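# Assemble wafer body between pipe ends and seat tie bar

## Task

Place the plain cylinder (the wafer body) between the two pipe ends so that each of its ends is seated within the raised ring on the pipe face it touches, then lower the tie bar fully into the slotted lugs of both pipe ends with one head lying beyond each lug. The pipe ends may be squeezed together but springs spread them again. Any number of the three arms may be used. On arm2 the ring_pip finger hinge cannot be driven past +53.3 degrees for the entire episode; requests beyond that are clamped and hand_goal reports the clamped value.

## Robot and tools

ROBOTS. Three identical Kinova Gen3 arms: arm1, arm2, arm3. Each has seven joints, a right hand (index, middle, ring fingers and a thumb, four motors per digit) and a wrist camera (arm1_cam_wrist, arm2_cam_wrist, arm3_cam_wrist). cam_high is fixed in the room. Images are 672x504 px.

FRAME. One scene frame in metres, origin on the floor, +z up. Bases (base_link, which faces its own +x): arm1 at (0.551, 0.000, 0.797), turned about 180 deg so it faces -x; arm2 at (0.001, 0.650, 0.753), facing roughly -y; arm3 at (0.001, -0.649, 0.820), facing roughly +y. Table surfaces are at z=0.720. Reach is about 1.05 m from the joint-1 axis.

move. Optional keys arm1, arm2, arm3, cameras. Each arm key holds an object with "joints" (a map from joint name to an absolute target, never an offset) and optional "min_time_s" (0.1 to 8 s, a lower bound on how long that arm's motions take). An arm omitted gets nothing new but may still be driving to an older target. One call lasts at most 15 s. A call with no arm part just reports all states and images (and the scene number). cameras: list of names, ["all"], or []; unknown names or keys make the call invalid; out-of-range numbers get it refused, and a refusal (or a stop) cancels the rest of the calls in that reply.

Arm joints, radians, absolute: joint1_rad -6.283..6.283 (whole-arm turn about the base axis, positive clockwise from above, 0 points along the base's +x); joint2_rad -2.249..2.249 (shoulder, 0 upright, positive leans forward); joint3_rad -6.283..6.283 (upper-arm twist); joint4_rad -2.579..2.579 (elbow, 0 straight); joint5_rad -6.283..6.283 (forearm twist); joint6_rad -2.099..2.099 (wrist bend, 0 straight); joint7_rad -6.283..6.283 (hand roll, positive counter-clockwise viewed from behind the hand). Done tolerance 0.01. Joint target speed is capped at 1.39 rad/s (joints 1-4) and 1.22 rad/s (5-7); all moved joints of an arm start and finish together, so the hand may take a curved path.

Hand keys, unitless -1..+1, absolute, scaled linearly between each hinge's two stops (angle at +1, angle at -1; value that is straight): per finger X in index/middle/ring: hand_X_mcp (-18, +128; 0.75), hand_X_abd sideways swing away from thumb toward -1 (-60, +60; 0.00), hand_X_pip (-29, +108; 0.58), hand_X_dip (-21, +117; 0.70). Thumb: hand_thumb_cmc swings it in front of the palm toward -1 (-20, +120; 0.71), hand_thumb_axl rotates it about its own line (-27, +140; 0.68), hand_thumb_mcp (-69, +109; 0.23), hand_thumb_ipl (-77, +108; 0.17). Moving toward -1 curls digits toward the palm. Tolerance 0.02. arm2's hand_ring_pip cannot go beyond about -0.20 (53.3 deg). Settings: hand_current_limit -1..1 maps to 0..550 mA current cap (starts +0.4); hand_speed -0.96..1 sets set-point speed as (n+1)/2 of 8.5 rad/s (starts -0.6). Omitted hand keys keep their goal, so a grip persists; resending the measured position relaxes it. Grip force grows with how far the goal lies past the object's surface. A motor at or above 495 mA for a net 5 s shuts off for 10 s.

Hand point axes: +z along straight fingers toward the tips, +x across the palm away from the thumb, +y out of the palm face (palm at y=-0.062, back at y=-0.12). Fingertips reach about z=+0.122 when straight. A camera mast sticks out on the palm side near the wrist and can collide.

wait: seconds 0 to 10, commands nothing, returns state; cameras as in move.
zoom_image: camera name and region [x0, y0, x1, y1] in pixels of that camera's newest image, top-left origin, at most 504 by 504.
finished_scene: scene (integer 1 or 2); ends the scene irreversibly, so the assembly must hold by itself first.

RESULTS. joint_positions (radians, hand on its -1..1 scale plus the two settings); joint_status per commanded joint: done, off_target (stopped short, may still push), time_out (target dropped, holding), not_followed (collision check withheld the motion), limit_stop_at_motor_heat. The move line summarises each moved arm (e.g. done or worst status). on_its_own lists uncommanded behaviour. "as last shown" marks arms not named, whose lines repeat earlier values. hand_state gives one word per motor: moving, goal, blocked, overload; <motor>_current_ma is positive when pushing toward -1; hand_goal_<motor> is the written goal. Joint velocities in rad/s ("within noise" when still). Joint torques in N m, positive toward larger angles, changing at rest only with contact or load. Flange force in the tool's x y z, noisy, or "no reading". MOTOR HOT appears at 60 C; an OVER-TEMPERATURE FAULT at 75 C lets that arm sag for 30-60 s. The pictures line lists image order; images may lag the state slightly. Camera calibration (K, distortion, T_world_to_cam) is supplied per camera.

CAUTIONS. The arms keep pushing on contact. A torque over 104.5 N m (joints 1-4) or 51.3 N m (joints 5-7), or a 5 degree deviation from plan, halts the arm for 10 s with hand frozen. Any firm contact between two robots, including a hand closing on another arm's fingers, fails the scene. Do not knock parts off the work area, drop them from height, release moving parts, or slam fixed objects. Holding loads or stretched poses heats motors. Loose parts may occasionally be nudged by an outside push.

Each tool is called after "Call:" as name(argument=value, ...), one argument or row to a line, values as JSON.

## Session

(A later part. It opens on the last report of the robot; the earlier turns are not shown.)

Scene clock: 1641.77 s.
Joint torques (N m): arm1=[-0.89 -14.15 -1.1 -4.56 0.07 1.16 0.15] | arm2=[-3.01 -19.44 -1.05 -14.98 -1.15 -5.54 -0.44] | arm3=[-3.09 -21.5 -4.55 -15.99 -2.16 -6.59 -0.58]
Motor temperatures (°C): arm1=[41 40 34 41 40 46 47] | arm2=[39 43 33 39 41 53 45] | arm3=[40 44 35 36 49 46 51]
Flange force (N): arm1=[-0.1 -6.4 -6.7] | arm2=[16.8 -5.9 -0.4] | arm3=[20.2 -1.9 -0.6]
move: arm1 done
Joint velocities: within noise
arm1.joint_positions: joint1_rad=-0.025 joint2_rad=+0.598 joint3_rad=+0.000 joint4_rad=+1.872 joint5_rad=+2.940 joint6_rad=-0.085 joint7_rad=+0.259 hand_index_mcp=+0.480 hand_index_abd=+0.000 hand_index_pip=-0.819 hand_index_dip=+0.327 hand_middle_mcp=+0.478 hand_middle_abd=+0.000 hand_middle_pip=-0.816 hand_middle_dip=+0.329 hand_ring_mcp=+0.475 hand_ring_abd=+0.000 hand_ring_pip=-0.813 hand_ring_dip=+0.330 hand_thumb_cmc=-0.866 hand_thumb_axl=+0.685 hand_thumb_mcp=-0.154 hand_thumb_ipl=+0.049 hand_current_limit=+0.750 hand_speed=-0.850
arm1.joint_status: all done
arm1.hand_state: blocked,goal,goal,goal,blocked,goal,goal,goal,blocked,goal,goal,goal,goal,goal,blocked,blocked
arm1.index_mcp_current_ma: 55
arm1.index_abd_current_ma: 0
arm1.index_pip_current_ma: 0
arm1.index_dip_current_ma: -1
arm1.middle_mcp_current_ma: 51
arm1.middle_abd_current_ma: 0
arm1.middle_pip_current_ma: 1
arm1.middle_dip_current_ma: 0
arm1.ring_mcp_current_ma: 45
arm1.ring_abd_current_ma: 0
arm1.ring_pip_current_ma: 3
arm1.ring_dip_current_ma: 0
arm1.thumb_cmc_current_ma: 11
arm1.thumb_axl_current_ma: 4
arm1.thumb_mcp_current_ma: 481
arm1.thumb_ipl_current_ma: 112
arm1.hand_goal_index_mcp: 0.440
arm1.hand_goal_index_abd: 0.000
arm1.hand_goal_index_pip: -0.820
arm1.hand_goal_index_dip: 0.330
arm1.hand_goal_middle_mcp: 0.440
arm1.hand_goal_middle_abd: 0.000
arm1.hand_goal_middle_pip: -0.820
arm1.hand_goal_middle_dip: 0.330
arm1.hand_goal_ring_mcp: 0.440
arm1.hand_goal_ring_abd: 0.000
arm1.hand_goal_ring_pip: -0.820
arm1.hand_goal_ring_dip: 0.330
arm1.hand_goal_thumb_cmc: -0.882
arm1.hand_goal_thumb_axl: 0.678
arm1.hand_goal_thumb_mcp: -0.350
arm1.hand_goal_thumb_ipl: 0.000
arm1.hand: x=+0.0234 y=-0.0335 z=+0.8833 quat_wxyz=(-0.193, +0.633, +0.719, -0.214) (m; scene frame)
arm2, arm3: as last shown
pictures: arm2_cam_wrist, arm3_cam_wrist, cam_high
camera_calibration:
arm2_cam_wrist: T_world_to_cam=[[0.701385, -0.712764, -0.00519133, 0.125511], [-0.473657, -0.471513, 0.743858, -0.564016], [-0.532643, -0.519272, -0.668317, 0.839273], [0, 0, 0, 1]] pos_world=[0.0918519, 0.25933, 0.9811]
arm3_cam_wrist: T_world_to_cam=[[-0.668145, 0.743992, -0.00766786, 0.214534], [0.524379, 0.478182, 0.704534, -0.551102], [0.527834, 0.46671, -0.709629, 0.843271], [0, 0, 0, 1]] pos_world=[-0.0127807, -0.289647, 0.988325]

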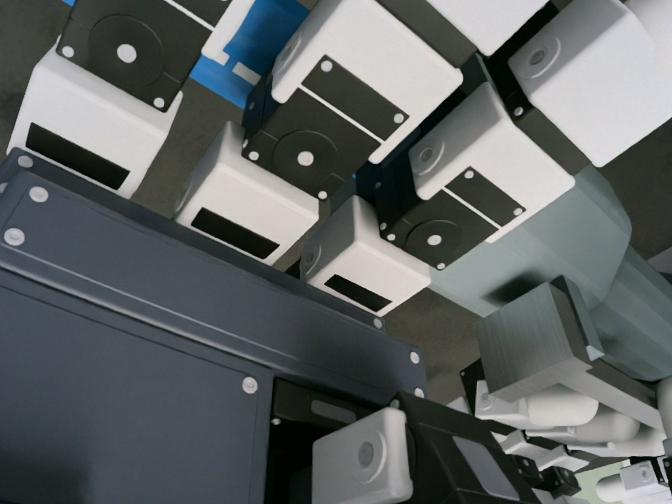

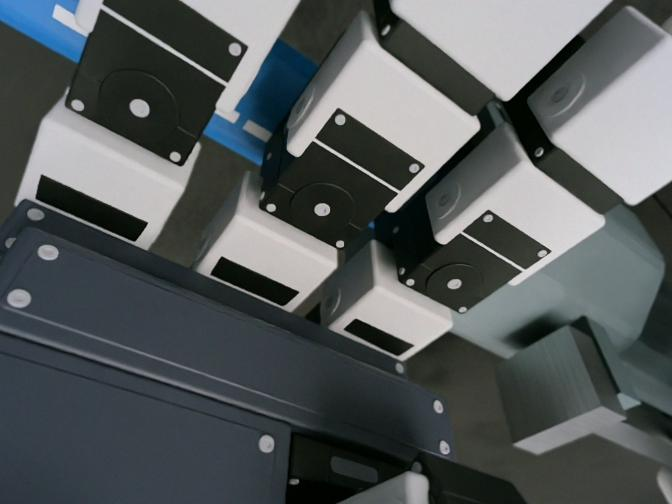

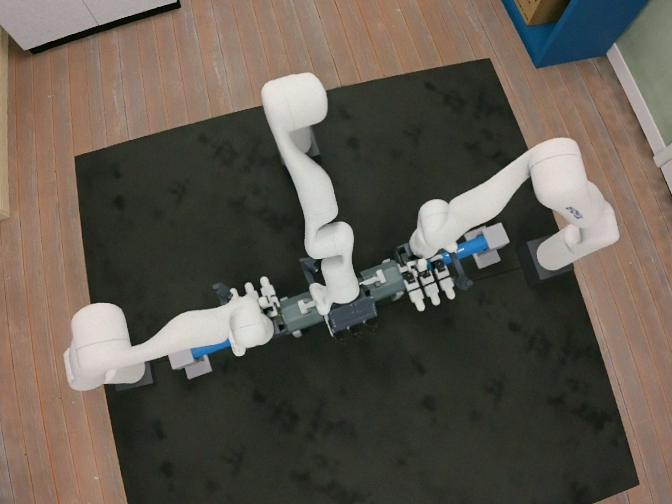

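Call:
move(
  arm1={"joints": {"joint1_rad": -0.025, "joint2_rad": 0.6038, "joint3_rad": 0, "joint4_rad": 1.8748, "joint5_rad": 2.9232, "joint6_rad": -0.0762, "joint7_rad": 0.2782}, "min_time_s": 3},
  cameras=["all"],
)

Call:
zoom_image(
  camera="cam_high",
  region=[270, 250, 410, 340],
)

Call:
zoom_image(
  camera="arm2_cam_wrist",
  region=[440, 220, 672, 460],
)

Call:
zoom_image(
  camera="arm3_cam_wrist",
  region=[440, 250, 672, 490],
)

Scene clock: 1676.57 s.
Joint torques (N m): arm1=[0.51 -12.58 0.48 -3.03 0.47 0.73 0.46] | arm2=[-2.96 -19.6 -0.94 -15.3 -1.15 -5.72 -0.45] | arm3=[-3.1 -21.33 -4.6 -15.71 -2.23 -6.37 -0.56]
Motor temperatures (°C): arm1=[41 40 34 41 40 46 47] | arm2=[39 43 33 39 41 53 45] | arm3=[40 44 35 36 49 46 51]
Flange force (N): arm1=[-2.4 -9.2 -8.0] | arm2=[17.3 -5.7 -0.3] | arm3=[19.9 -1.9 -0.5]
move: arm1 done
Joint velocities: within noise
arm1.joint_positions: joint1_rad=-0.025 joint2_rad=+0.604 joint3_rad=+0.000 joint4_rad=+1.875 joint5_rad=+2.923 joint6_rad=-0.076 joint7_rad=+0.278 hand_index_mcp=+0.472 hand_index_abd=+0.000 hand_index_pip=-0.833 hand_index_dip=+0.318 hand_middle_mcp=+0.469 hand_middle_abd=+0.000 hand_middle_pip=-0.829 hand_middle_dip=+0.321 hand_ring_mcp=+0.465 hand_ring_abd=+0.000 hand_ring_pip=-0.825 hand_ring_dip=+0.323 hand_thumb_cmc=-0.865 hand_thumb_axl=+0.686 hand_thumb_mcp=-0.149 hand_thumb_ipl=+0.049 hand_current_limit=+0.750 hand_speed=-0.850
arm1.joint_status: all done
arm1.hand_state: blocked,goal,goal,goal,blocked,goal,goal,goal,blocked,goal,goal,goal,goal,goal,blocked,blocked
arm1.index_mcp_current_ma: 38
arm1.index_abd_current_ma: 0
arm1.index_pip_current_ma: -8
arm1.index_dip_current_ma: -7
arm1.middle_mcp_current_ma: 32
arm1.middle_abd_current_ma: 0
arm1.middle_pip_current_ma: -4
arm1.middle_dip_current_ma: -4
arm1.ring_mcp_current_ma: 26
arm1.ring_abd_current_ma: 0
arm1.ring_pip_current_ma: -2
arm1.ring_dip_current_ma: -3
arm1.thumb_cmc_current_ma: 13
arm1.thumb_axl_current_ma: 4
arm1.thumb_mcp_current_ma: 481
arm1.thumb_ipl_current_ma: 112
arm1.hand_goal_index_mcp: 0.440
arm1.hand_goal_index_abd: 0.000
arm1.hand_goal_index_pip: -0.820
arm1.hand_goal_index_dip: 0.330
arm1.hand_goal_middle_mcp: 0.440
arm1.hand_goal_middle_abd: 0.000
arm1.hand_goal_middle_pip: -0.820
arm1.hand_goal_middle_dip: 0.330
arm1.hand_goal_ring_mcp: 0.440
arm1.hand_goal_ring_abd: 0.000
arm1.hand_goal_ring_pip: -0.820
arm1.hand_goal_ring_dip: 0.330
arm1.hand_goal_thumb_cmc: -0.882
arm1.hand_goal_thumb_axl: 0.678
arm1.hand_goal_thumb_mcp: -0.350
arm1.hand_goal_thumb_ipl: 0.000
arm1.hand: x=+0.0234 y=-0.0332 z=+0.8803 quat_wxyz=(-0.193, +0.632, +0.719, -0.214) (m; scene frame)
arm2.joint_positions: joint1_rad=-0.022 joint2_rad=+0.559 joint3_rad=+0.000 joint4_rad=+1.832 joint5_rad=+0.000 joint6_rad=+0.754 joint7_rad=+1.646 hand_index_mcp=-0.472 hand_index_abd=+0.000 hand_index_pip=+0.577 hand_index_dip=+0.696 hand_middle_mcp=-0.455 hand_middle_abd=+0.000 hand_middle_pip=+0.577 hand_middle_dip=+0.696 hand_ring_mcp=-0.458 hand_ring_abd=+0.000 hand_ring_pip=+0.577 hand_ring_dip=+0.696 hand_thumb_cmc=-0.568 hand_thumb_axl=+0.677 hand_thumb_mcp=+0.946 hand_thumb_ipl=+0.598 hand_current_limit=+0.400 hand_speed=-0.600
arm2.joint_status: not commanded
arm2.hand_state: goal,goal,goal,goal,blocked,goal,goal,goal,goal,goal,goal,goal,goal,goal,goal,goal
arm2.index_mcp_current_ma: 6
arm2.index_abd_current_ma: 0
arm2.index_pip_current_ma: 0
arm2.index_dip_current_ma: 0
arm2.middle_mcp_current_ma: 42
arm2.middle_abd_current_ma: 0
arm2.middle_pip_current_ma: 0
arm2.middle_dip_current_ma: 0
arm2.ring_mcp_current_ma: 34
arm2.ring_abd_current_ma: 0
arm2.ring_pip_current_ma: 0
arm2.ring_dip_current_ma: 0
arm2.thumb_cmc_current_ma: 1
arm2.thumb_axl_current_ma: 0
arm2.thumb_mcp_current_ma: -6
arm2.thumb_ipl_current_ma: -2
arm2.hand_goal_index_mcp: -0.478
arm2.hand_goal_index_abd: 0.000
arm2.hand_goal_index_pip: 0.576
arm2.hand_goal_index_dip: 0.696
arm2.hand_goal_middle_mcp: -0.478
arm2.hand_goal_middle_abd: 0.000
arm2.hand_goal_middle_pip: 0.576
arm2.hand_goal_middle_dip: 0.696
arm2.hand_goal_ring_mcp: -0.478
arm2.hand_goal_ring_abd: 0.000
arm2.hand_goal_ring_pip: 0.576
arm2.hand_goal_ring_dip: 0.696
arm2.hand_goal_thumb_cmc: -0.570
arm2.hand_goal_thumb_axl: 0.678
arm2.hand_goal_thumb_mcp: 0.950
arm2.hand_goal_thumb_ipl: 0.600
arm2.hand: x=+0.0767 y=+0.1998 z=+0.8635 quat_wxyz=(-0.002, +0.669, +0.744, +0.000) (m; scene frame)
arm3.joint_positions: joint1_rad=+0.182 joint2_rad=+0.660 joint3_rad=+0.000 joint4_rad=+1.938 joint5_rad=+0.000 joint6_rad=+0.544 joint7_rad=+1.836 hand_index_mcp=-0.464 hand_index_abd=+0.000 hand_index_pip=+0.577 hand_index_dip=+0.696 hand_middle_mcp=-0.457 hand_middle_abd=+0.000 hand_middle_pip=+0.577 hand_middle_dip=+0.696 hand_ring_mcp=-0.454 hand_ring_abd=+0.000 hand_ring_pip=+0.577 hand_ring_dip=+0.696 hand_thumb_cmc=-0.568 hand_thumb_axl=+0.677 hand_thumb_mcp=+0.945 hand_thumb_ipl=+0.598 hand_current_limit=+0.400 hand_speed=-0.600
arm3.joint_status: not commanded
arm3.hand_state: goal,goal,goal,goal,blocked,goal,goal,goal,blocked,goal,goal,goal,goal,goal,goal,goal
arm3.index_mcp_current_ma: 5
arm3.index_abd_current_ma: 0
arm3.index_pip_current_ma: 0
arm3.index_dip_current_ma: 0
arm3.middle_mcp_current_ma: 12
arm3.middle_abd_current_ma: 0
arm3.middle_pip_current_ma: 0
arm3.middle_dip_current_ma: 0
arm3.ring_mcp_current_ma: 14
arm3.ring_abd_current_ma: 0
arm3.ring_pip_current_ma: 0
arm3.ring_dip_current_ma: 0
arm3.thumb_cmc_current_ma: 0
arm3.thumb_axl_current_ma: 0
arm3.thumb_mcp_current_ma: -1
arm3.thumb_ipl_current_ma: 0
arm3.hand_goal_index_mcp: -0.478
arm3.hand_goal_index_abd: 0.000
arm3.hand_goal_index_pip: 0.576
arm3.hand_goal_index_dip: 0.696
arm3.hand_goal_middle_mcp: -0.478
arm3.hand_goal_middle_abd: 0.000
arm3.hand_goal_middle_pip: 0.576
arm3.hand_goal_middle_dip: 0.696
arm3.hand_goal_ring_mcp: -0.478
arm3.hand_goal_ring_abd: 0.000
arm3.hand_goal_ring_pip: 0.576
arm3.hand_goal_ring_dip: 0.696
arm3.hand_goal_thumb_cmc: -0.570
arm3.hand_goal_thumb_axl: 0.678
arm3.hand_goal_thumb_mcp: 0.950
arm3.hand_goal_thumb_ipl: 0.600
arm3.hand: x=+0.0057 y=-0.2240 z=+0.8679 quat_wxyz=(-0.001, -0.744, +0.668, +0.004) (m; scene frame)
pictures: arm1_cam_wrist, arm2_cam_wrist, arm3_cam_wrist, cam_high
camera_calibration:
arm1_cam_wrist: T_world_to_cam=[[0.591722, -0.746587, -0.304094, 0.261572], [-0.0336836, -0.39979, 0.915988, -0.867646], [-0.805438, -0.531767, -0.261712, 0.355809], [0, 0, 0, 1]] pos_world=[0.102579, 0.0376177, 0.967415]
arm2_cam_wrist: T_world_to_cam=[[0.701385, -0.712764, -0.00519133, 0.125511], [-0.473657, -0.471513, 0.743858, -0.564016], [-0.532643, -0.519272, -0.668317, 0.839273], [0, 0, 0, 1]] pos_world=[0.0918519, 0.25933, 0.9811]
arm3_cam_wrist: T_world_to_cam=[[-0.668145, 0.743992, -0.00766786, 0.214534], [0.524379, 0.478182, 0.704534, -0.551102], [0.527834, 0.46671, -0.709629, 0.843271], [0, 0, 0, 1]] pos_world=[-0.0127807, -0.289647, 0.988325]

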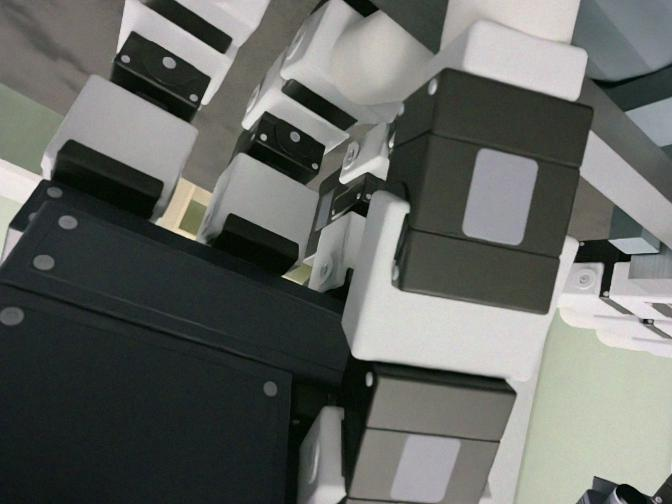

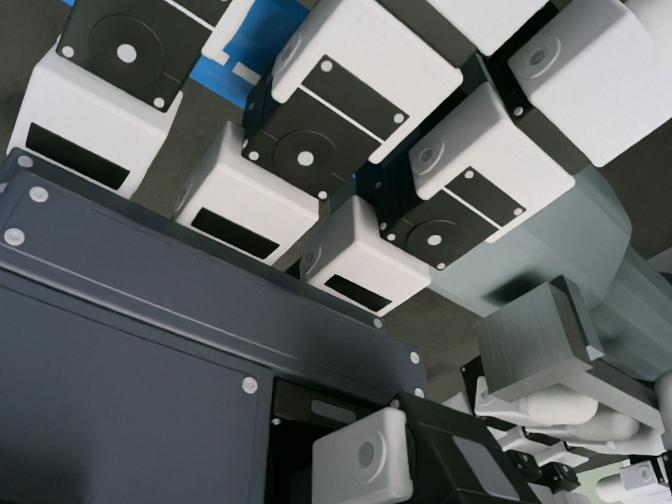

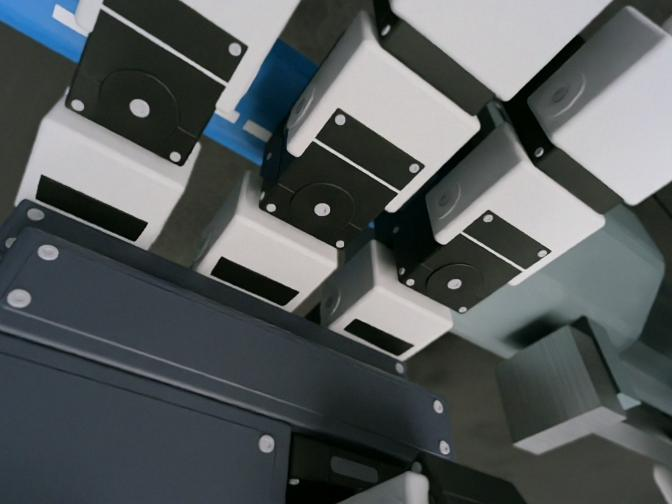

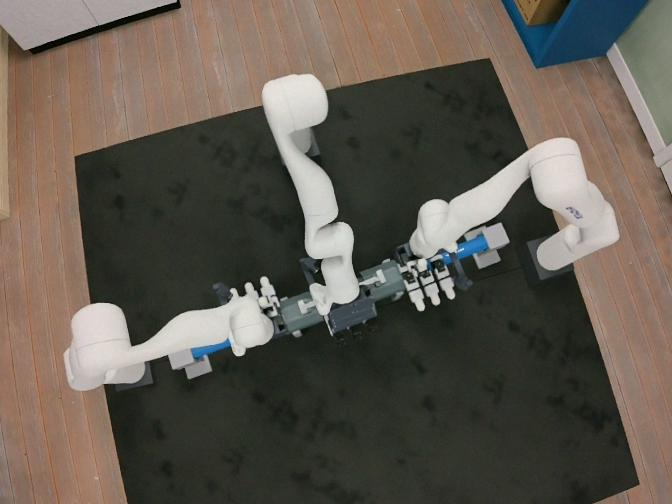

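Scaled by 3.600.

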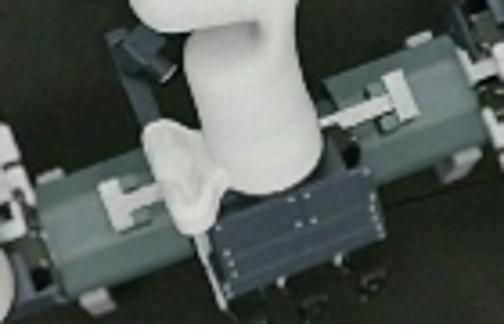

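Scaled by 2.100.

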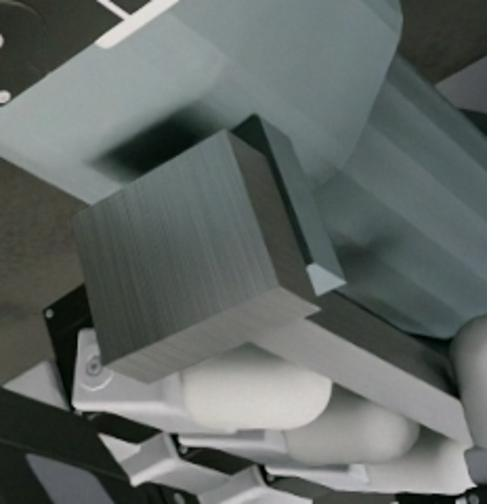

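Scaled by 2.100.

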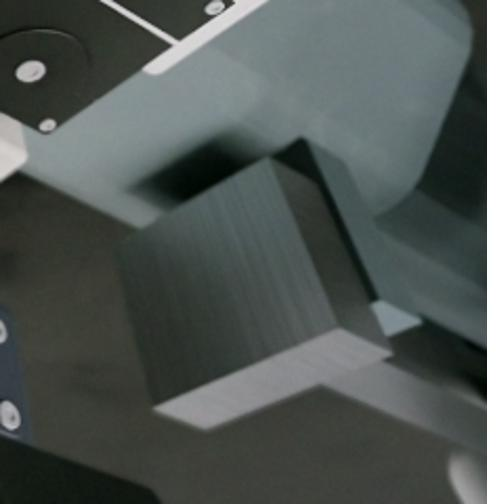

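Call:
move(
  arm1={"joints": {"hand_speed": -0.9, "hand_index_mcp": 0.89, "hand_middle_mcp": 0.89, "hand_ring_mcp": 0.89, "hand_index_pip": -0.518, "hand_middle_pip": -0.518, "hand_ring_pip": -0.518, "hand_index_dip": -0.029, "hand_middle_dip": -0.029, "hand_ring_dip": -0.029, "hand_thumb_mcp": 0.056, "hand_thumb_ipl": 0.038}},
  cameras=["arm2_cam_wrist", "arm3_cam_wrist", "cam_high"],
)

Call:
zoom_image(
  camera="arm2_cam_wrist",
  region=[440, 220, 672, 460],
)

Call:
zoom_image(
  camera="arm3_cam_wrist",
  region=[440, 250, 672, 490],
)

Call:
zoom_image(
  camera="cam_high",
  region=[270, 250, 410, 340],
)

Scene clock: 1688.67 s.
Joint torques (N m): arm1=[-0.42 -17.02 -0.57 -5.78 0.16 1.5 0.22] | arm2=[-2.95 -19.45 -0.98 -15.04 -1.16 -5.57 -0.45] | arm3=[-3.15 -21.3 -4.66 -15.84 -2.21 -6.51 -0.54]
Motor temperatures (°C): arm1=[41 40 34 41 40 46 47] | arm2=[39 44 33 39 41 53 45] | arm3=[40 44 35 36 49 46 51]
Flange force (N): arm1=[-1.0 -3.9 -1.6] | arm2=[17.0 -5.7 -0.4] | arm3=[20.1 -1.9 -0.8]
move: arm1 done
Joint velocities: within noise
arm1.joint_positions: joint1_rad=-0.025 joint2_rad=+0.604 joint3_rad=+0.000 joint4_rad=+1.875 joint5_rad=+2.923 joint6_rad=-0.076 joint7_rad=+0.278 hand_index_mcp=+0.880 hand_index_abd=+0.000 hand_index_pip=-0.519 hand_index_dip=-0.025 hand_middle_mcp=+0.879 hand_middle_abd=+0.000 hand_middle_pip=-0.519 hand_middle_dip=-0.025 hand_ring_mcp=+0.879 hand_ring_abd=+0.000 hand_ring_pip=-0.519 hand_ring_dip=-0.025 hand_thumb_cmc=-0.877 hand_thumb_axl=+0.681 hand_thumb_mcp=+0.048 hand_thumb_ipl=+0.039 hand_current_limit=+0.750 hand_speed=-0.900
arm1.joint_status: all done
arm1.hand_state: goal,goal,goal,goal,goal,goal,goal,goal,goal,goal,goal,goal,goal,goal,goal,goal
arm1.index_mcp_current_ma: -6
arm1.index_abd_current_ma: 0
arm1.index_pip_current_ma: 0
arm1.index_dip_current_ma: 1
arm1.middle_mcp_current_ma: -7
arm1.middle_abd_current_ma: 0
arm1.middle_pip_current_ma: 0
arm1.middle_dip_current_ma: 1
arm1.ring_mcp_current_ma: -6
arm1.ring_abd_current_ma: 0
arm1.ring_pip_current_ma: 0
arm1.ring_dip_current_ma: 1
arm1.thumb_cmc_current_ma: 2
arm1.thumb_axl_current_ma: 1
arm1.thumb_mcp_current_ma: -5
arm1.thumb_ipl_current_ma: 0
arm1.hand_goal_index_mcp: 0.890
arm1.hand_goal_index_abd: 0.000
arm1.hand_goal_index_pip: -0.518
arm1.hand_goal_index_dip: -0.028
arm1.hand_goal_middle_mcp: 0.890
arm1.hand_goal_middle_abd: 0.000
arm1.hand_goal_middle_pip: -0.518
arm1.hand_goal_middle_dip: -0.028
arm1.hand_goal_ring_mcp: 0.890
arm1.hand_goal_ring_abd: 0.000
arm1.hand_goal_ring_pip: -0.518
arm1.hand_goal_ring_dip: -0.028
arm1.hand_goal_thumb_cmc: -0.882
arm1.hand_goal_thumb_axl: 0.678
arm1.hand_goal_thumb_mcp: 0.056
arm1.hand_goal_thumb_ipl: 0.038
arm1.hand: x=+0.0234 y=-0.0332 z=+0.8803 quat_wxyz=(-0.193, +0.632, +0.719, -0.214) (m; scene frame)
arm2, arm3: as last shown
pictures: arm2_cam_wrist, arm3_cam_wrist, cam_high
camera_calibration:
arm2_cam_wrist: T_world_to_cam=[[0.701385, -0.712764, -0.00519133, 0.125511], [-0.473657, -0.471513, 0.743858, -0.564016], [-0.532643, -0.519272, -0.668317, 0.839273], [0, 0, 0, 1]] pos_world=[0.0918519, 0.25933, 0.9811]
arm3_cam_wrist: T_world_to_cam=[[-0.668145, 0.743992, -0.00766786, 0.214534], [0.524379, 0.478182, 0.704534, -0.551102], [0.527834, 0.46671, -0.709629, 0.843271], [0, 0, 0, 1]] pos_world=[-0.0127807, -0.289647, 0.988325]

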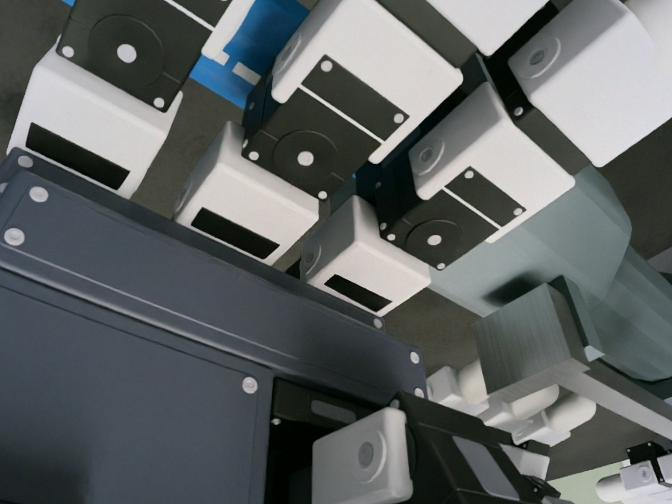

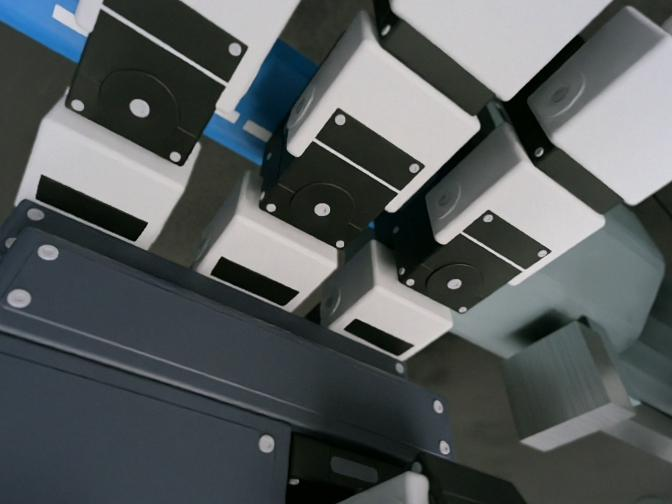

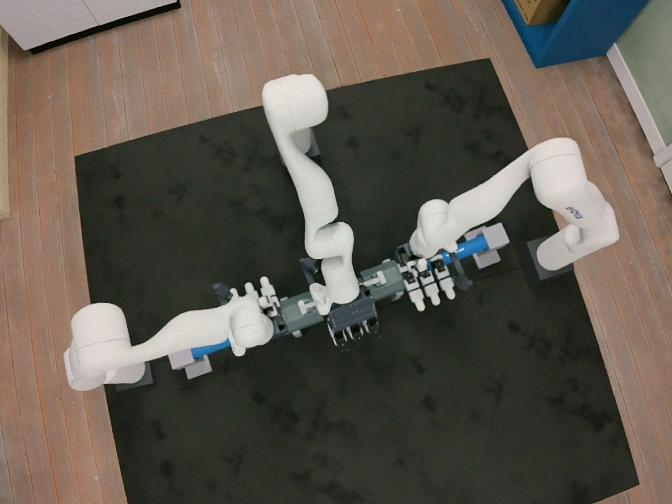

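Scaled by 2.100.

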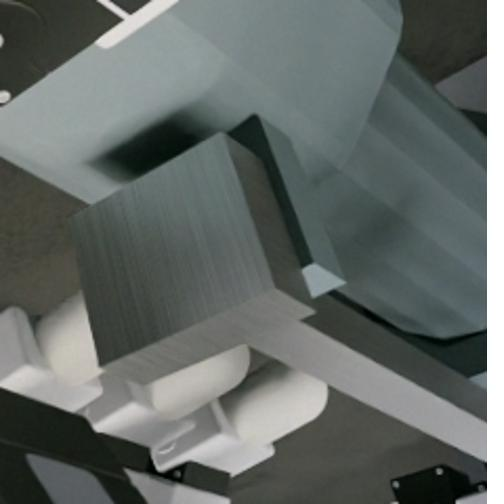

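Scaled by 2.100.

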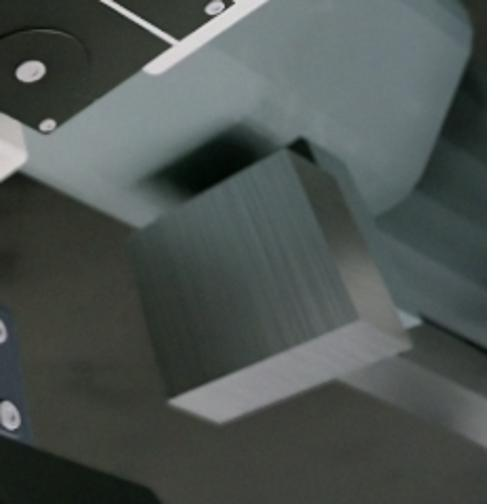

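Scaled by 3.600.

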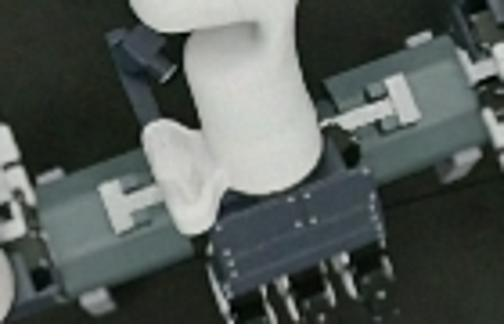

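Call:
move(
  arm1={"joints": {"joint1_rad": -0.0222, "joint2_rad": 0.5573, "joint3_rad": 0, "joint4_rad": 1.8533, "joint5_rad": 3.0235, "joint6_rad": -0.1443, "joint7_rad": 0.1684}, "min_time_s": 3},
  cameras=["cam_high", "arm3_cam_wrist", "arm2_cam_wrist"],
)

Call:
zoom_image(
  camera="cam_high",
  region=[270, 250, 410, 340],
)

Call:
zoom_image(
  camera="arm3_cam_wrist",
  region=[440, 250, 672, 490],
)

Scene clock: 1703.17 s.
Joint torques (N m): arm1=[-0.43 -16.68 -0.48 -6.15 0.16 1.5 0.26] | arm2=[-2.95 -19.49 -0.96 -15.09 -1.17 -5.6 -0.44] | arm3=[-3.13 -21.33 -4.65 -15.88 -2.2 -6.49 -0.58]
Motor temperatures (°C): arm1=[40 40 34 41 40 46 47] | arm2=[39 44 33 39 41 53 45] | arm3=[40 44 35 36 49 46 51]
Flange force (N): arm1=[-0.8 -3.5 -1.5] | arm2=[17.0 -5.7 -0.3] | arm3=[20.2 -1.9 -0.7]
move: arm1 done
Joint velocities: within noise
arm1.joint_positions: joint1_rad=-0.022 joint2_rad=+0.557 joint3_rad=+0.000 joint4_rad=+1.853 joint5_rad=+3.023 joint6_rad=-0.144 joint7_rad=+0.168 hand_index_mcp=+0.880 hand_index_abd=+0.000 hand_index_pip=-0.519 hand_index_dip=-0.025 hand_middle_mcp=+0.879 hand_middle_abd=+0.000 hand_middle_pip=-0.519 hand_middle_dip=-0.025 hand_ring_mcp=+0.879 hand_ring_abd=+0.000 hand_ring_pip=-0.519 hand_ring_dip=-0.025 hand_thumb_cmc=-0.877 hand_thumb_axl=+0.681 hand_thumb_mcp=+0.048 hand_thumb_ipl=+0.039 hand_current_limit=+0.750 hand_speed=-0.900
arm1.joint_status: all done
arm1.hand_state: goal,goal,goal,goal,goal,goal,goal,goal,goal,goal,goal,goal,goal,goal,goal,goal
arm1.index_mcp_current_ma: -6
arm1.index_abd_current_ma: 0
arm1.index_pip_current_ma: 0
arm1.index_dip_current_ma: 1
arm1.middle_mcp_current_ma: -7
arm1.middle_abd_current_ma: 0
arm1.middle_pip_current_ma: 0
arm1.middle_dip_current_ma: 1
arm1.ring_mcp_current_ma: -6
arm1.ring_abd_current_ma: 0
arm1.ring_pip_current_ma: 0
arm1.ring_dip_current_ma: 1
arm1.thumb_cmc_current_ma: 2
arm1.thumb_axl_current_ma: 1
arm1.thumb_mcp_current_ma: -5
arm1.thumb_ipl_current_ma: 0
arm1.hand_goal_index_mcp: 0.890
arm1.hand_goal_index_abd: 0.000
arm1.hand_goal_index_pip: -0.518
arm1.hand_goal_index_dip: -0.028
arm1.hand_goal_middle_mcp: 0.890
arm1.hand_goal_middle_abd: 0.000
arm1.hand_goal_middle_pip: -0.518
arm1.hand_goal_middle_dip: -0.028
arm1.hand_goal_ring_mcp: 0.890
arm1.hand_goal_ring_abd: 0.000
arm1.hand_goal_ring_pip: -0.518
arm1.hand_goal_ring_dip: -0.028
arm1.hand_goal_thumb_cmc: -0.882
arm1.hand_goal_thumb_axl: 0.678
arm1.hand_goal_thumb_mcp: 0.056
arm1.hand_goal_thumb_ipl: 0.038
arm1.hand: x=+0.0234 y=-0.0323 z=+0.9048 quat_wxyz=(-0.192, +0.636, +0.716, -0.215) (m; scene frame)
arm2, arm3: as last shown
pictures: arm2_cam_wrist, arm3_cam_wrist, cam_high
camera_calibration:
arm2_cam_wrist: T_world_to_cam=[[0.701385, -0.712764, -0.00519133, 0.125511], [-0.473657, -0.471513, 0.743858, -0.564016], [-0.532643, -0.519272, -0.668317, 0.839273], [0, 0, 0, 1]] pos_world=[0.0918519, 0.25933, 0.9811]
arm3_cam_wrist: T_world_to_cam=[[-0.668145, 0.743992, -0.00766786, 0.214534], [0.524379, 0.478182, 0.704534, -0.551102], [0.527834, 0.46671, -0.709629, 0.843271], [0, 0, 0, 1]] pos_world=[-0.0127807, -0.289647, 0.988325]

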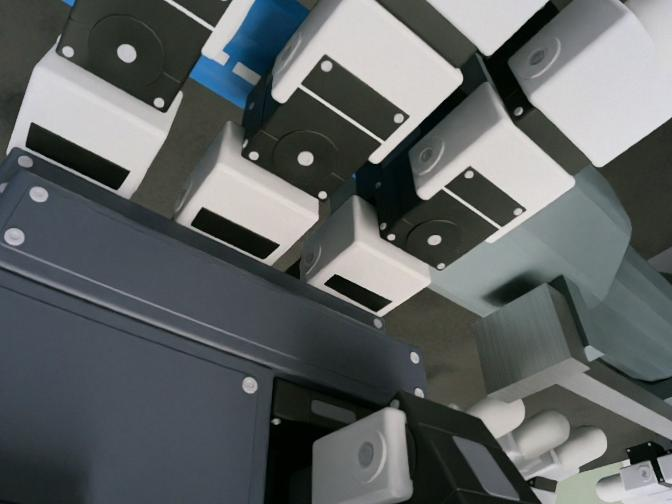

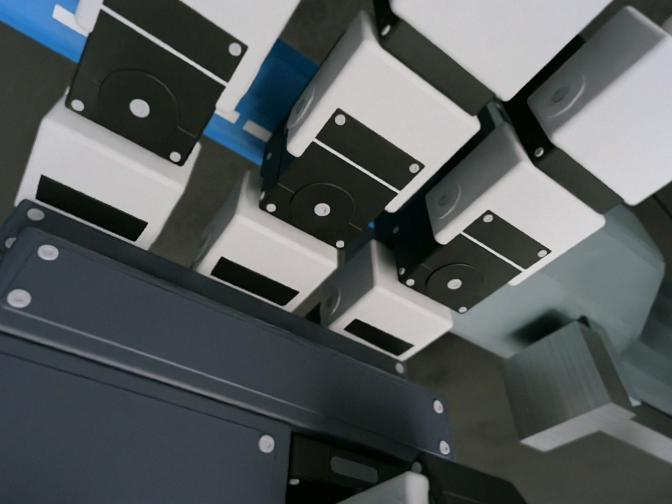

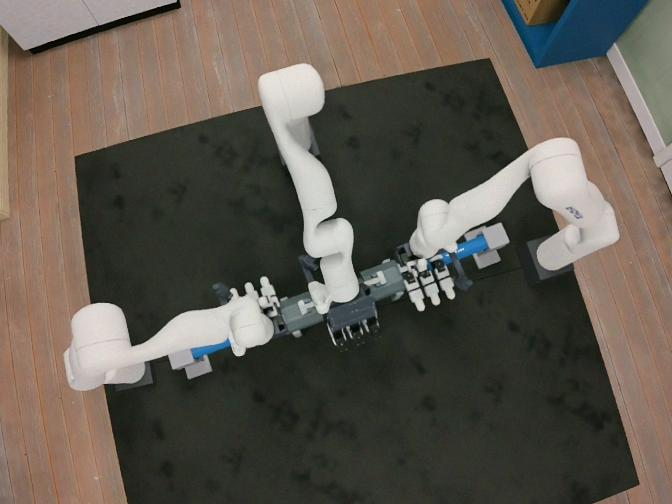

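Scaled by 3.600.

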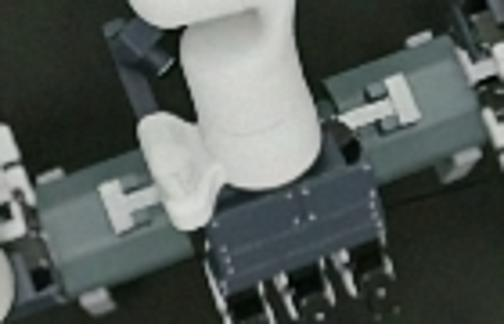

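Scaled by 2.100.

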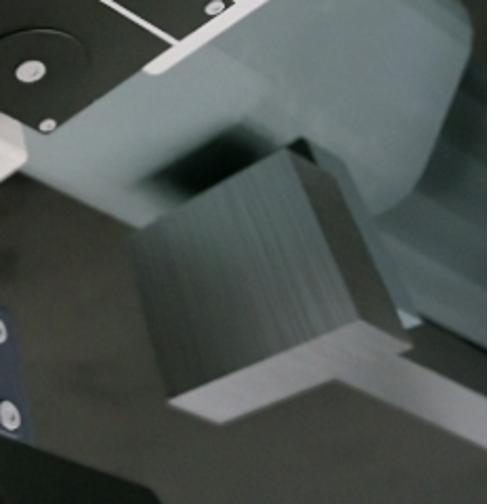

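Call:
move(
  arm1={"joints": {"joint1_rad": -0.0221, "joint2_rad": 0.5397, "joint3_rad": 0, "joint4_rad": 1.8323, "joint5_rad": 3.0468, "joint6_rad": -0.182, "joint7_rad": 0.1434}, "min_time_s": 1.5},
)

Call:
move(
  arm1={"joints": {"joint1_rad": -0.0136, "joint2_rad": 0.4156, "joint3_rad": 0, "joint4_rad": 2.1111, "joint5_rad": 3.2581, "joint6_rad": 0.2603, "joint7_rad": -0.0724}, "min_time_s": 2},
)

Call:
move(
  arm1={"joints": {"joint1_rad": -0.0077, "joint2_rad": 0.2627, "joint3_rad": 0, "joint4_rad": 2.191, "joint5_rad": 3.2594, "joint6_rad": 0.3626, "joint7_rad": -0.0729}},
)

Call:
move(
  arm1={"joints": {"joint1_rad": 0.013, "joint2_rad": -0.4, "joint3_rad": 0, "joint4_rad": 2.4, "joint5_rad": 3.2, "joint6_rad": 0.5427, "joint7_rad": -0.03}},
  cameras=["cam_high", "arm3_cam_wrist", "arm2_cam_wrist"],
)

Call:
zoom_image(
  camera="cam_high",
  region=[270, 250, 410, 340],
)

Scene clock: 1716.50 s.
Joint torques (N m): arm1=[-0.48 -16.64 -0.63 -6.39 0.16 1.5 0.27] | arm2=[-2.93 -19.43 -0.98 -15.03 -1.14 -5.62 -0.44] | arm3=[-3.19 -21.34 -4.69 -15.87 -2.19 -6.48 -0.53]
Motor temperatures (°C): arm1=[40 40 34 41 40 46 47] | arm2=[39 44 33 39 41 53 45] | arm3=[40 44 35 36 49 46 51]
Flange force (N): arm1=[-1.0 -3.5 -1.5] | arm2=[16.9 -5.7 -0.6] | arm3=[20.2 -2.0 -0.7]
move: arm1 done
Joint velocities: within noise
arm1.joint_positions: joint1_rad=-0.022 joint2_rad=+0.540 joint3_rad=+0.000 joint4_rad=+1.832 joint5_rad=+3.047 joint6_rad=-0.182 joint7_rad=+0.143 hand_index_mcp=+0.880 hand_index_abd=+0.000 hand_index_pip=-0.519 hand_index_dip=-0.025 hand_middle_mcp=+0.879 hand_middle_abd=+0.000 hand_middle_pip=-0.519 hand_middle_dip=-0.025 hand_ring_mcp=+0.879 hand_ring_abd=+0.000 hand_ring_pip=-0.519 hand_ring_dip=-0.025 hand_thumb_cmc=-0.877 hand_thumb_axl=+0.681 hand_thumb_mcp=+0.048 hand_thumb_ipl=+0.039 hand_current_limit=+0.750 hand_speed=-0.900
arm1.joint_status: all done
arm1.hand_state: goal,goal,goal,goal,goal,goal,goal,goal,goal,goal,goal,goal,goal,goal,goal,goal
arm1.index_mcp_current_ma: -6
arm1.index_abd_current_ma: 0
arm1.index_pip_current_ma: 0
arm1.index_dip_current_ma: 1
arm1.middle_mcp_current_ma: -7
arm1.middle_abd_current_ma: 0
arm1.middle_pip_current_ma: 0
arm1.middle_dip_current_ma: 1
arm1.ring_mcp_current_ma: -6
arm1.ring_abd_current_ma: 0
arm1.ring_pip_current_ma: 0
arm1.ring_dip_current_ma: 1
arm1.thumb_cmc_current_ma: 2
arm1.thumb_axl_current_ma: 1
arm1.thumb_mcp_current_ma: -5
arm1.thumb_ipl_current_ma: 0
arm1.hand_goal_index_mcp: 0.890
arm1.hand_goal_index_abd: 0.000
arm1.hand_goal_index_pip: -0.518
arm1.hand_goal_index_dip: -0.028
arm1.hand_goal_middle_mcp: 0.890
arm1.hand_goal_middle_abd: 0.000
arm1.hand_goal_middle_pip: -0.518
arm1.hand_goal_middle_dip: -0.028
arm1.hand_goal_ring_mcp: 0.890
arm1.hand_goal_ring_abd: 0.000
arm1.hand_goal_ring_pip: -0.518
arm1.hand_goal_ring_dip: -0.028
arm1.hand_goal_thumb_cmc: -0.882
arm1.hand_goal_thumb_axl: 0.678
arm1.hand_goal_thumb_mcp: 0.056
arm1.hand_goal_thumb_ipl: 0.038
arm1.hand: x=+0.0206 y=-0.0325 z=+0.9170 quat_wxyz=(-0.192, +0.637, +0.715, -0.215) (m; scene frame)
arm2, arm3: as last shown
pictures: none

Scene clock: 1718.90 s.
Joint torques (N m): arm1=[-0.43 -14.28 -0.55 -6.06 0.15 2.17 0.22] | arm2=[-2.92 -19.48 -0.94 -15.11 -1.16 -5.61 -0.42] | arm3=[-3.17 -21.34 -4.64 -15.82 -2.18 -6.46 -0.53]
Motor temperatures (°C): arm1=[40 40 34 41 40 46 47] | arm2=[39 44 33 39 41 53 45] | arm3=[40 44 35 36 49 46 51]
Flange force (N): arm1=[-0.7 -3.2 -0.5] | arm2=[17.1 -5.6 -0.4] | arm3=[20.1 -2.0 -0.6]
move: arm1 done
Joint velocities: within noise
arm1.joint_positions: joint1_rad=-0.014 joint2_rad=+0.416 joint3_rad=+0.000 joint4_rad=+2.111 joint5_rad=+3.258 joint6_rad=+0.260 joint7_rad=-0.072 hand_index_mcp=+0.880 hand_index_abd=+0.000 hand_index_pip=-0.519 hand_index_dip=-0.025 hand_middle_mcp=+0.879 hand_middle_abd=+0.000 hand_middle_pip=-0.519 hand_middle_dip=-0.025 hand_ring_mcp=+0.880 hand_ring_abd=+0.000 hand_ring_pip=-0.519 hand_ring_dip=-0.025 hand_thumb_cmc=-0.877 hand_thumb_axl=+0.681 hand_thumb_mcp=+0.050 hand_thumb_ipl=+0.039 hand_current_limit=+0.750 hand_speed=-0.900
arm1.joint_status: all done
arm1.hand_state: goal,goal,goal,goal,goal,goal,goal,goal,goal,goal,goal,goal,goal,goal,goal,goal
arm1.index_mcp_current_ma: -6
arm1.index_abd_current_ma: 0
arm1.index_pip_current_ma: 0
arm1.index_dip_current_ma: 1
arm1.middle_mcp_current_ma: -6
arm1.middle_abd_current_ma: 0
arm1.middle_pip_current_ma: 0
arm1.middle_dip_current_ma: 1
arm1.ring_mcp_current_ma: -6
arm1.ring_abd_current_ma: 0
arm1.ring_pip_current_ma: 0
arm1.ring_dip_current_ma: 1
arm1.thumb_cmc_current_ma: 2
arm1.thumb_axl_current_ma: 1
arm1.thumb_mcp_current_ma: -3
arm1.thumb_ipl_current_ma: 0
arm1.hand_goal_index_mcp: 0.890
arm1.hand_goal_index_abd: 0.000
arm1.hand_goal_index_pip: -0.518
arm1.hand_goal_index_dip: -0.028
arm1.hand_goal_middle_mcp: 0.890
arm1.hand_goal_middle_abd: 0.000
arm1.hand_goal_middle_pip: -0.518
arm1.hand_goal_middle_dip: -0.028
arm1.hand_goal_ring_mcp: 0.890
arm1.hand_goal_ring_abd: 0.000
arm1.hand_goal_ring_pip: -0.518
arm1.hand_goal_ring_dip: -0.028
arm1.hand_goal_thumb_cmc: -0.882
arm1.hand_goal_thumb_axl: 0.678
arm1.hand_goal_thumb_mcp: 0.056
arm1.hand_goal_thumb_ipl: 0.038
arm1.hand: x=+0.0244 y=-0.0321 z=+0.9492 quat_wxyz=(-0.282, +0.607, +0.674, -0.313) (m; scene frame)
arm2, arm3: as last shown
pictures: none

Scene clock: 1720.07 s.
Joint torques (N m): arm1=[-0.35 -12.37 -0.69 -6.8 0.14 2.41 0.23] | arm2=[-2.89 -19.43 -0.96 -15.09 -1.14 -5.61 -0.45] | arm3=[-3.13 -21.38 -4.65 -15.86 -2.2 -6.51 -0.52]
Motor temperatures (°C): arm1=[40 40 34 41 40 46 47] | arm2=[39 44 33 39 41 53 45] | arm3=[40 44 35 36 49 46 51]
Flange force (N): arm1=[-0.8 -3.2 0.1] | arm2=[17.1 -5.6 -0.5] | arm3=[20.0 -1.9 -0.7]
move: arm1 done
Joint velocities: within noise
arm1.joint_positions: joint1_rad=-0.008 joint2_rad=+0.263 joint3_rad=+0.000 joint4_rad=+2.191 joint5_rad=+3.259 joint6_rad=+0.363 joint7_rad=-0.073 hand_index_mcp=+0.880 hand_index_abd=+0.000 hand_index_pip=-0.519 hand_index_dip=-0.025 hand_middle_mcp=+0.879 hand_middle_abd=+0.000 hand_middle_pip=-0.519 hand_middle_dip=-0.025 hand_ring_mcp=+0.880 hand_ring_abd=+0.000 hand_ring_pip=-0.519 hand_ring_dip=-0.025 hand_thumb_cmc=-0.877 hand_thumb_axl=+0.681 hand_thumb_mcp=+0.052 hand_thumb_ipl=+0.039 hand_current_limit=+0.750 hand_speed=-0.900
arm1.joint_status: all done
arm1.hand_state: goal,goal,goal,goal,goal,goal,goal,goal,goal,goal,goal,goal,goal,goal,goal,goal
arm1.index_mcp_current_ma: -6
arm1.index_abd_current_ma: 0
arm1.index_pip_current_ma: 0
arm1.index_dip_current_ma: 1
arm1.middle_mcp_current_ma: -6
arm1.middle_abd_current_ma: 0
arm1.middle_pip_current_ma: 0
arm1.middle_dip_current_ma: 1
arm1.ring_mcp_current_ma: -6
arm1.ring_abd_current_ma: 0
arm1.ring_pip_current_ma: 0
arm1.ring_dip_current_ma: 1
arm1.thumb_cmc_current_ma: 2
arm1.thumb_axl_current_ma: 1
arm1.thumb_mcp_current_ma: -2
arm1.thumb_ipl_current_ma: 0
arm1.hand_goal_index_mcp: 0.890
arm1.hand_goal_index_abd: 0.000
arm1.hand_goal_index_pip: -0.518
arm1.hand_goal_index_dip: -0.028
arm1.hand_goal_middle_mcp: 0.890
arm1.hand_goal_middle_abd: 0.000
arm1.hand_goal_middle_pip: -0.518
arm1.hand_goal_middle_dip: -0.028
arm1.hand_goal_ring_mcp: 0.890
arm1.hand_goal_ring_abd: 0.000
arm1.hand_goal_ring_pip: -0.518
arm1.hand_goal_ring_dip: -0.028
arm1.hand_goal_thumb_cmc: -0.882
arm1.hand_goal_thumb_axl: 0.678
arm1.hand_goal_thumb_mcp: 0.056
arm1.hand_goal_thumb_ipl: 0.038
arm1.hand: x=+0.0243 y=-0.0319 z=+1.0192 quat_wxyz=(-0.334, +0.580, +0.644, -0.371) (m; scene frame)
arm2, arm3: as last shown
pictures: none

Scene clock: 1722.07 s.
Joint torques (N m): arm1=[-0.25 -3.04 -0.98 -9.51 0.21 2.87 0.24] | arm2=[-2.94 -19.44 -0.96 -15.08 -1.15 -5.61 -0.46] | arm3=[-3.13 -21.34 -4.64 -15.83 -2.21 -6.51 -0.56]
Motor temperatures (°C): arm1=[40 40 34 41 40 46 47] | arm2=[39 44 33 39 41 53 45] | arm3=[40 44 35 36 49 46 51]
Flange force (N): arm1=[3.4 -2.9 1.9] | arm2=[17.0 -5.7 -0.5] | arm3=[20.0 -2.0 -0.8]
move: arm1 done
Joint velocities: within noise
arm1.joint_positions: joint1_rad=+0.013 joint2_rad=-0.400 joint3_rad=+0.000 joint4_rad=+2.400 joint5_rad=+3.200 joint6_rad=+0.543 joint7_rad=-0.030 hand_index_mcp=+0.880 hand_index_abd=+0.000 hand_index_pip=-0.519 hand_index_dip=-0.025 hand_middle_mcp=+0.879 hand_middle_abd=+0.000 hand_middle_pip=-0.519 hand_middle_dip=-0.025 hand_ring_mcp=+0.880 hand_ring_abd=+0.000 hand_ring_pip=-0.519 hand_ring_dip=-0.025 hand_thumb_cmc=-0.877 hand_thumb_axl=+0.681 hand_thumb_mcp=+0.056 hand_thumb_ipl=+0.039 hand_current_limit=+0.750 hand_speed=-0.900
arm1.joint_status: all done
arm1.hand_state: goal,goal,goal,goal,goal,goal,goal,goal,goal,goal,goal,goal,goal,goal,goal,goal
arm1.index_mcp_current_ma: -6
arm1.index_abd_current_ma: 0
arm1.index_pip_current_ma: 0
arm1.index_dip_current_ma: 1
arm1.middle_mcp_current_ma: -6
arm1.middle_abd_current_ma: 0
arm1.middle_pip_current_ma: 0
arm1.middle_dip_current_ma: 1
arm1.ring_mcp_current_ma: -6
arm1.ring_abd_current_ma: 0
arm1.ring_pip_current_ma: 0
arm1.ring_dip_current_ma: 1
arm1.thumb_cmc_current_ma: 2
arm1.thumb_axl_current_ma: 1
arm1.thumb_mcp_current_ma: 0
arm1.thumb_ipl_current_ma: 0
arm1.hand_goal_index_mcp: 0.890
arm1.hand_goal_index_abd: 0.000
arm1.hand_goal_index_pip: -0.518
arm1.hand_goal_index_dip: -0.028
arm1.hand_goal_middle_mcp: 0.890
arm1.hand_goal_middle_abd: 0.000
arm1.hand_goal_middle_pip: -0.518
arm1.hand_goal_middle_dip: -0.028
arm1.hand_goal_ring_mcp: 0.890
arm1.hand_goal_ring_abd: 0.000
arm1.hand_goal_ring_pip: -0.518
arm1.hand_goal_ring_dip: -0.028
arm1.hand_goal_thumb_cmc: -0.882
arm1.hand_goal_thumb_axl: 0.678
arm1.hand_goal_thumb_mcp: 0.056
arm1.hand_goal_thumb_ipl: 0.038
arm1.hand: x=+0.1183 y=-0.0131 z=+1.2859 quat_wxyz=(-0.514, +0.455, +0.488, -0.539) (m; scene frame)
arm2, arm3: as last shown
pictures: arm2_cam_wrist, arm3_cam_wrist, cam_high
camera_calibration:
arm2_cam_wrist: T_world_to_cam=[[0.701385, -0.712764, -0.00519133, 0.125511], [-0.473657, -0.471513, 0.743858, -0.564016], [-0.532643, -0.519272, -0.668317, 0.839273], [0, 0, 0, 1]] pos_world=[0.0918519, 0.25933, 0.9811]
arm3_cam_wrist: T_world_to_cam=[[-0.668145, 0.743992, -0.00766786, 0.214534], [0.524379, 0.478182, 0.704534, -0.551102], [0.527834, 0.46671, -0.709629, 0.843271], [0, 0, 0, 1]] pos_world=[-0.0127807, -0.289647, 0.988325]

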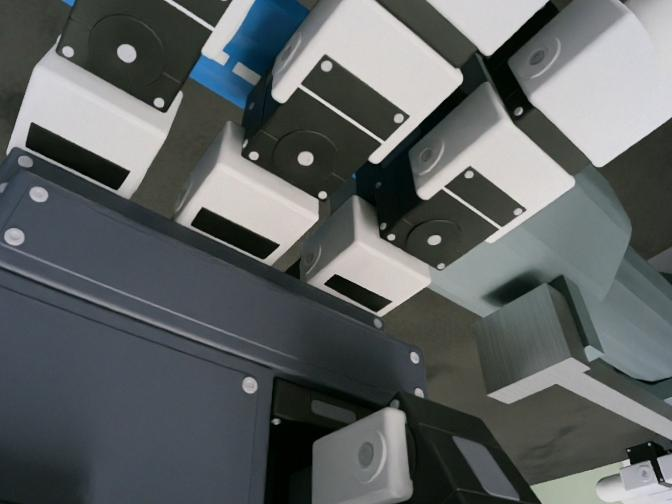

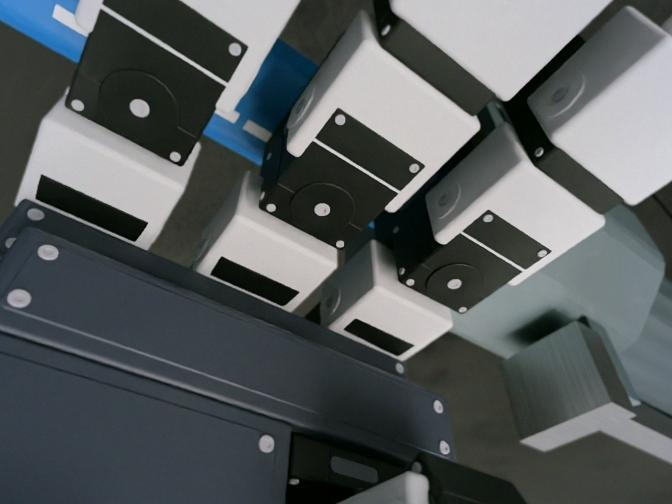

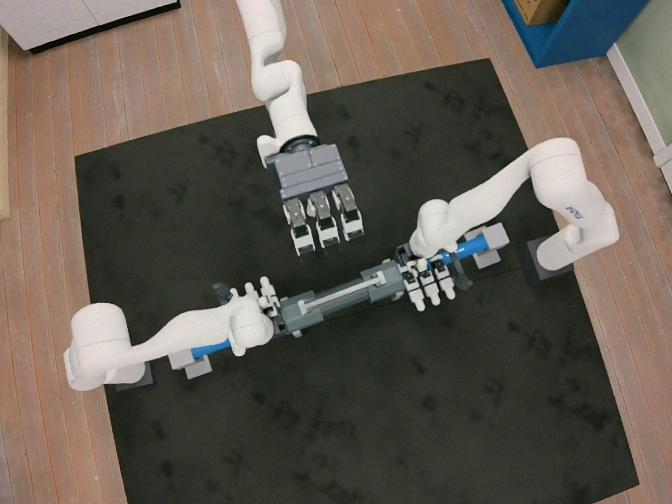

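Scaled by 3.600.

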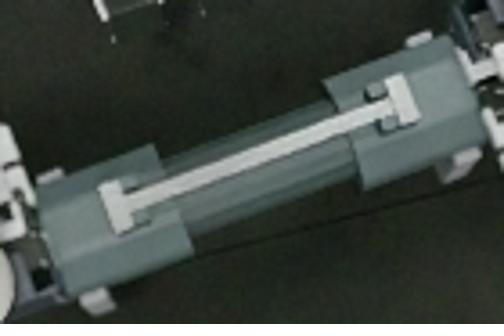

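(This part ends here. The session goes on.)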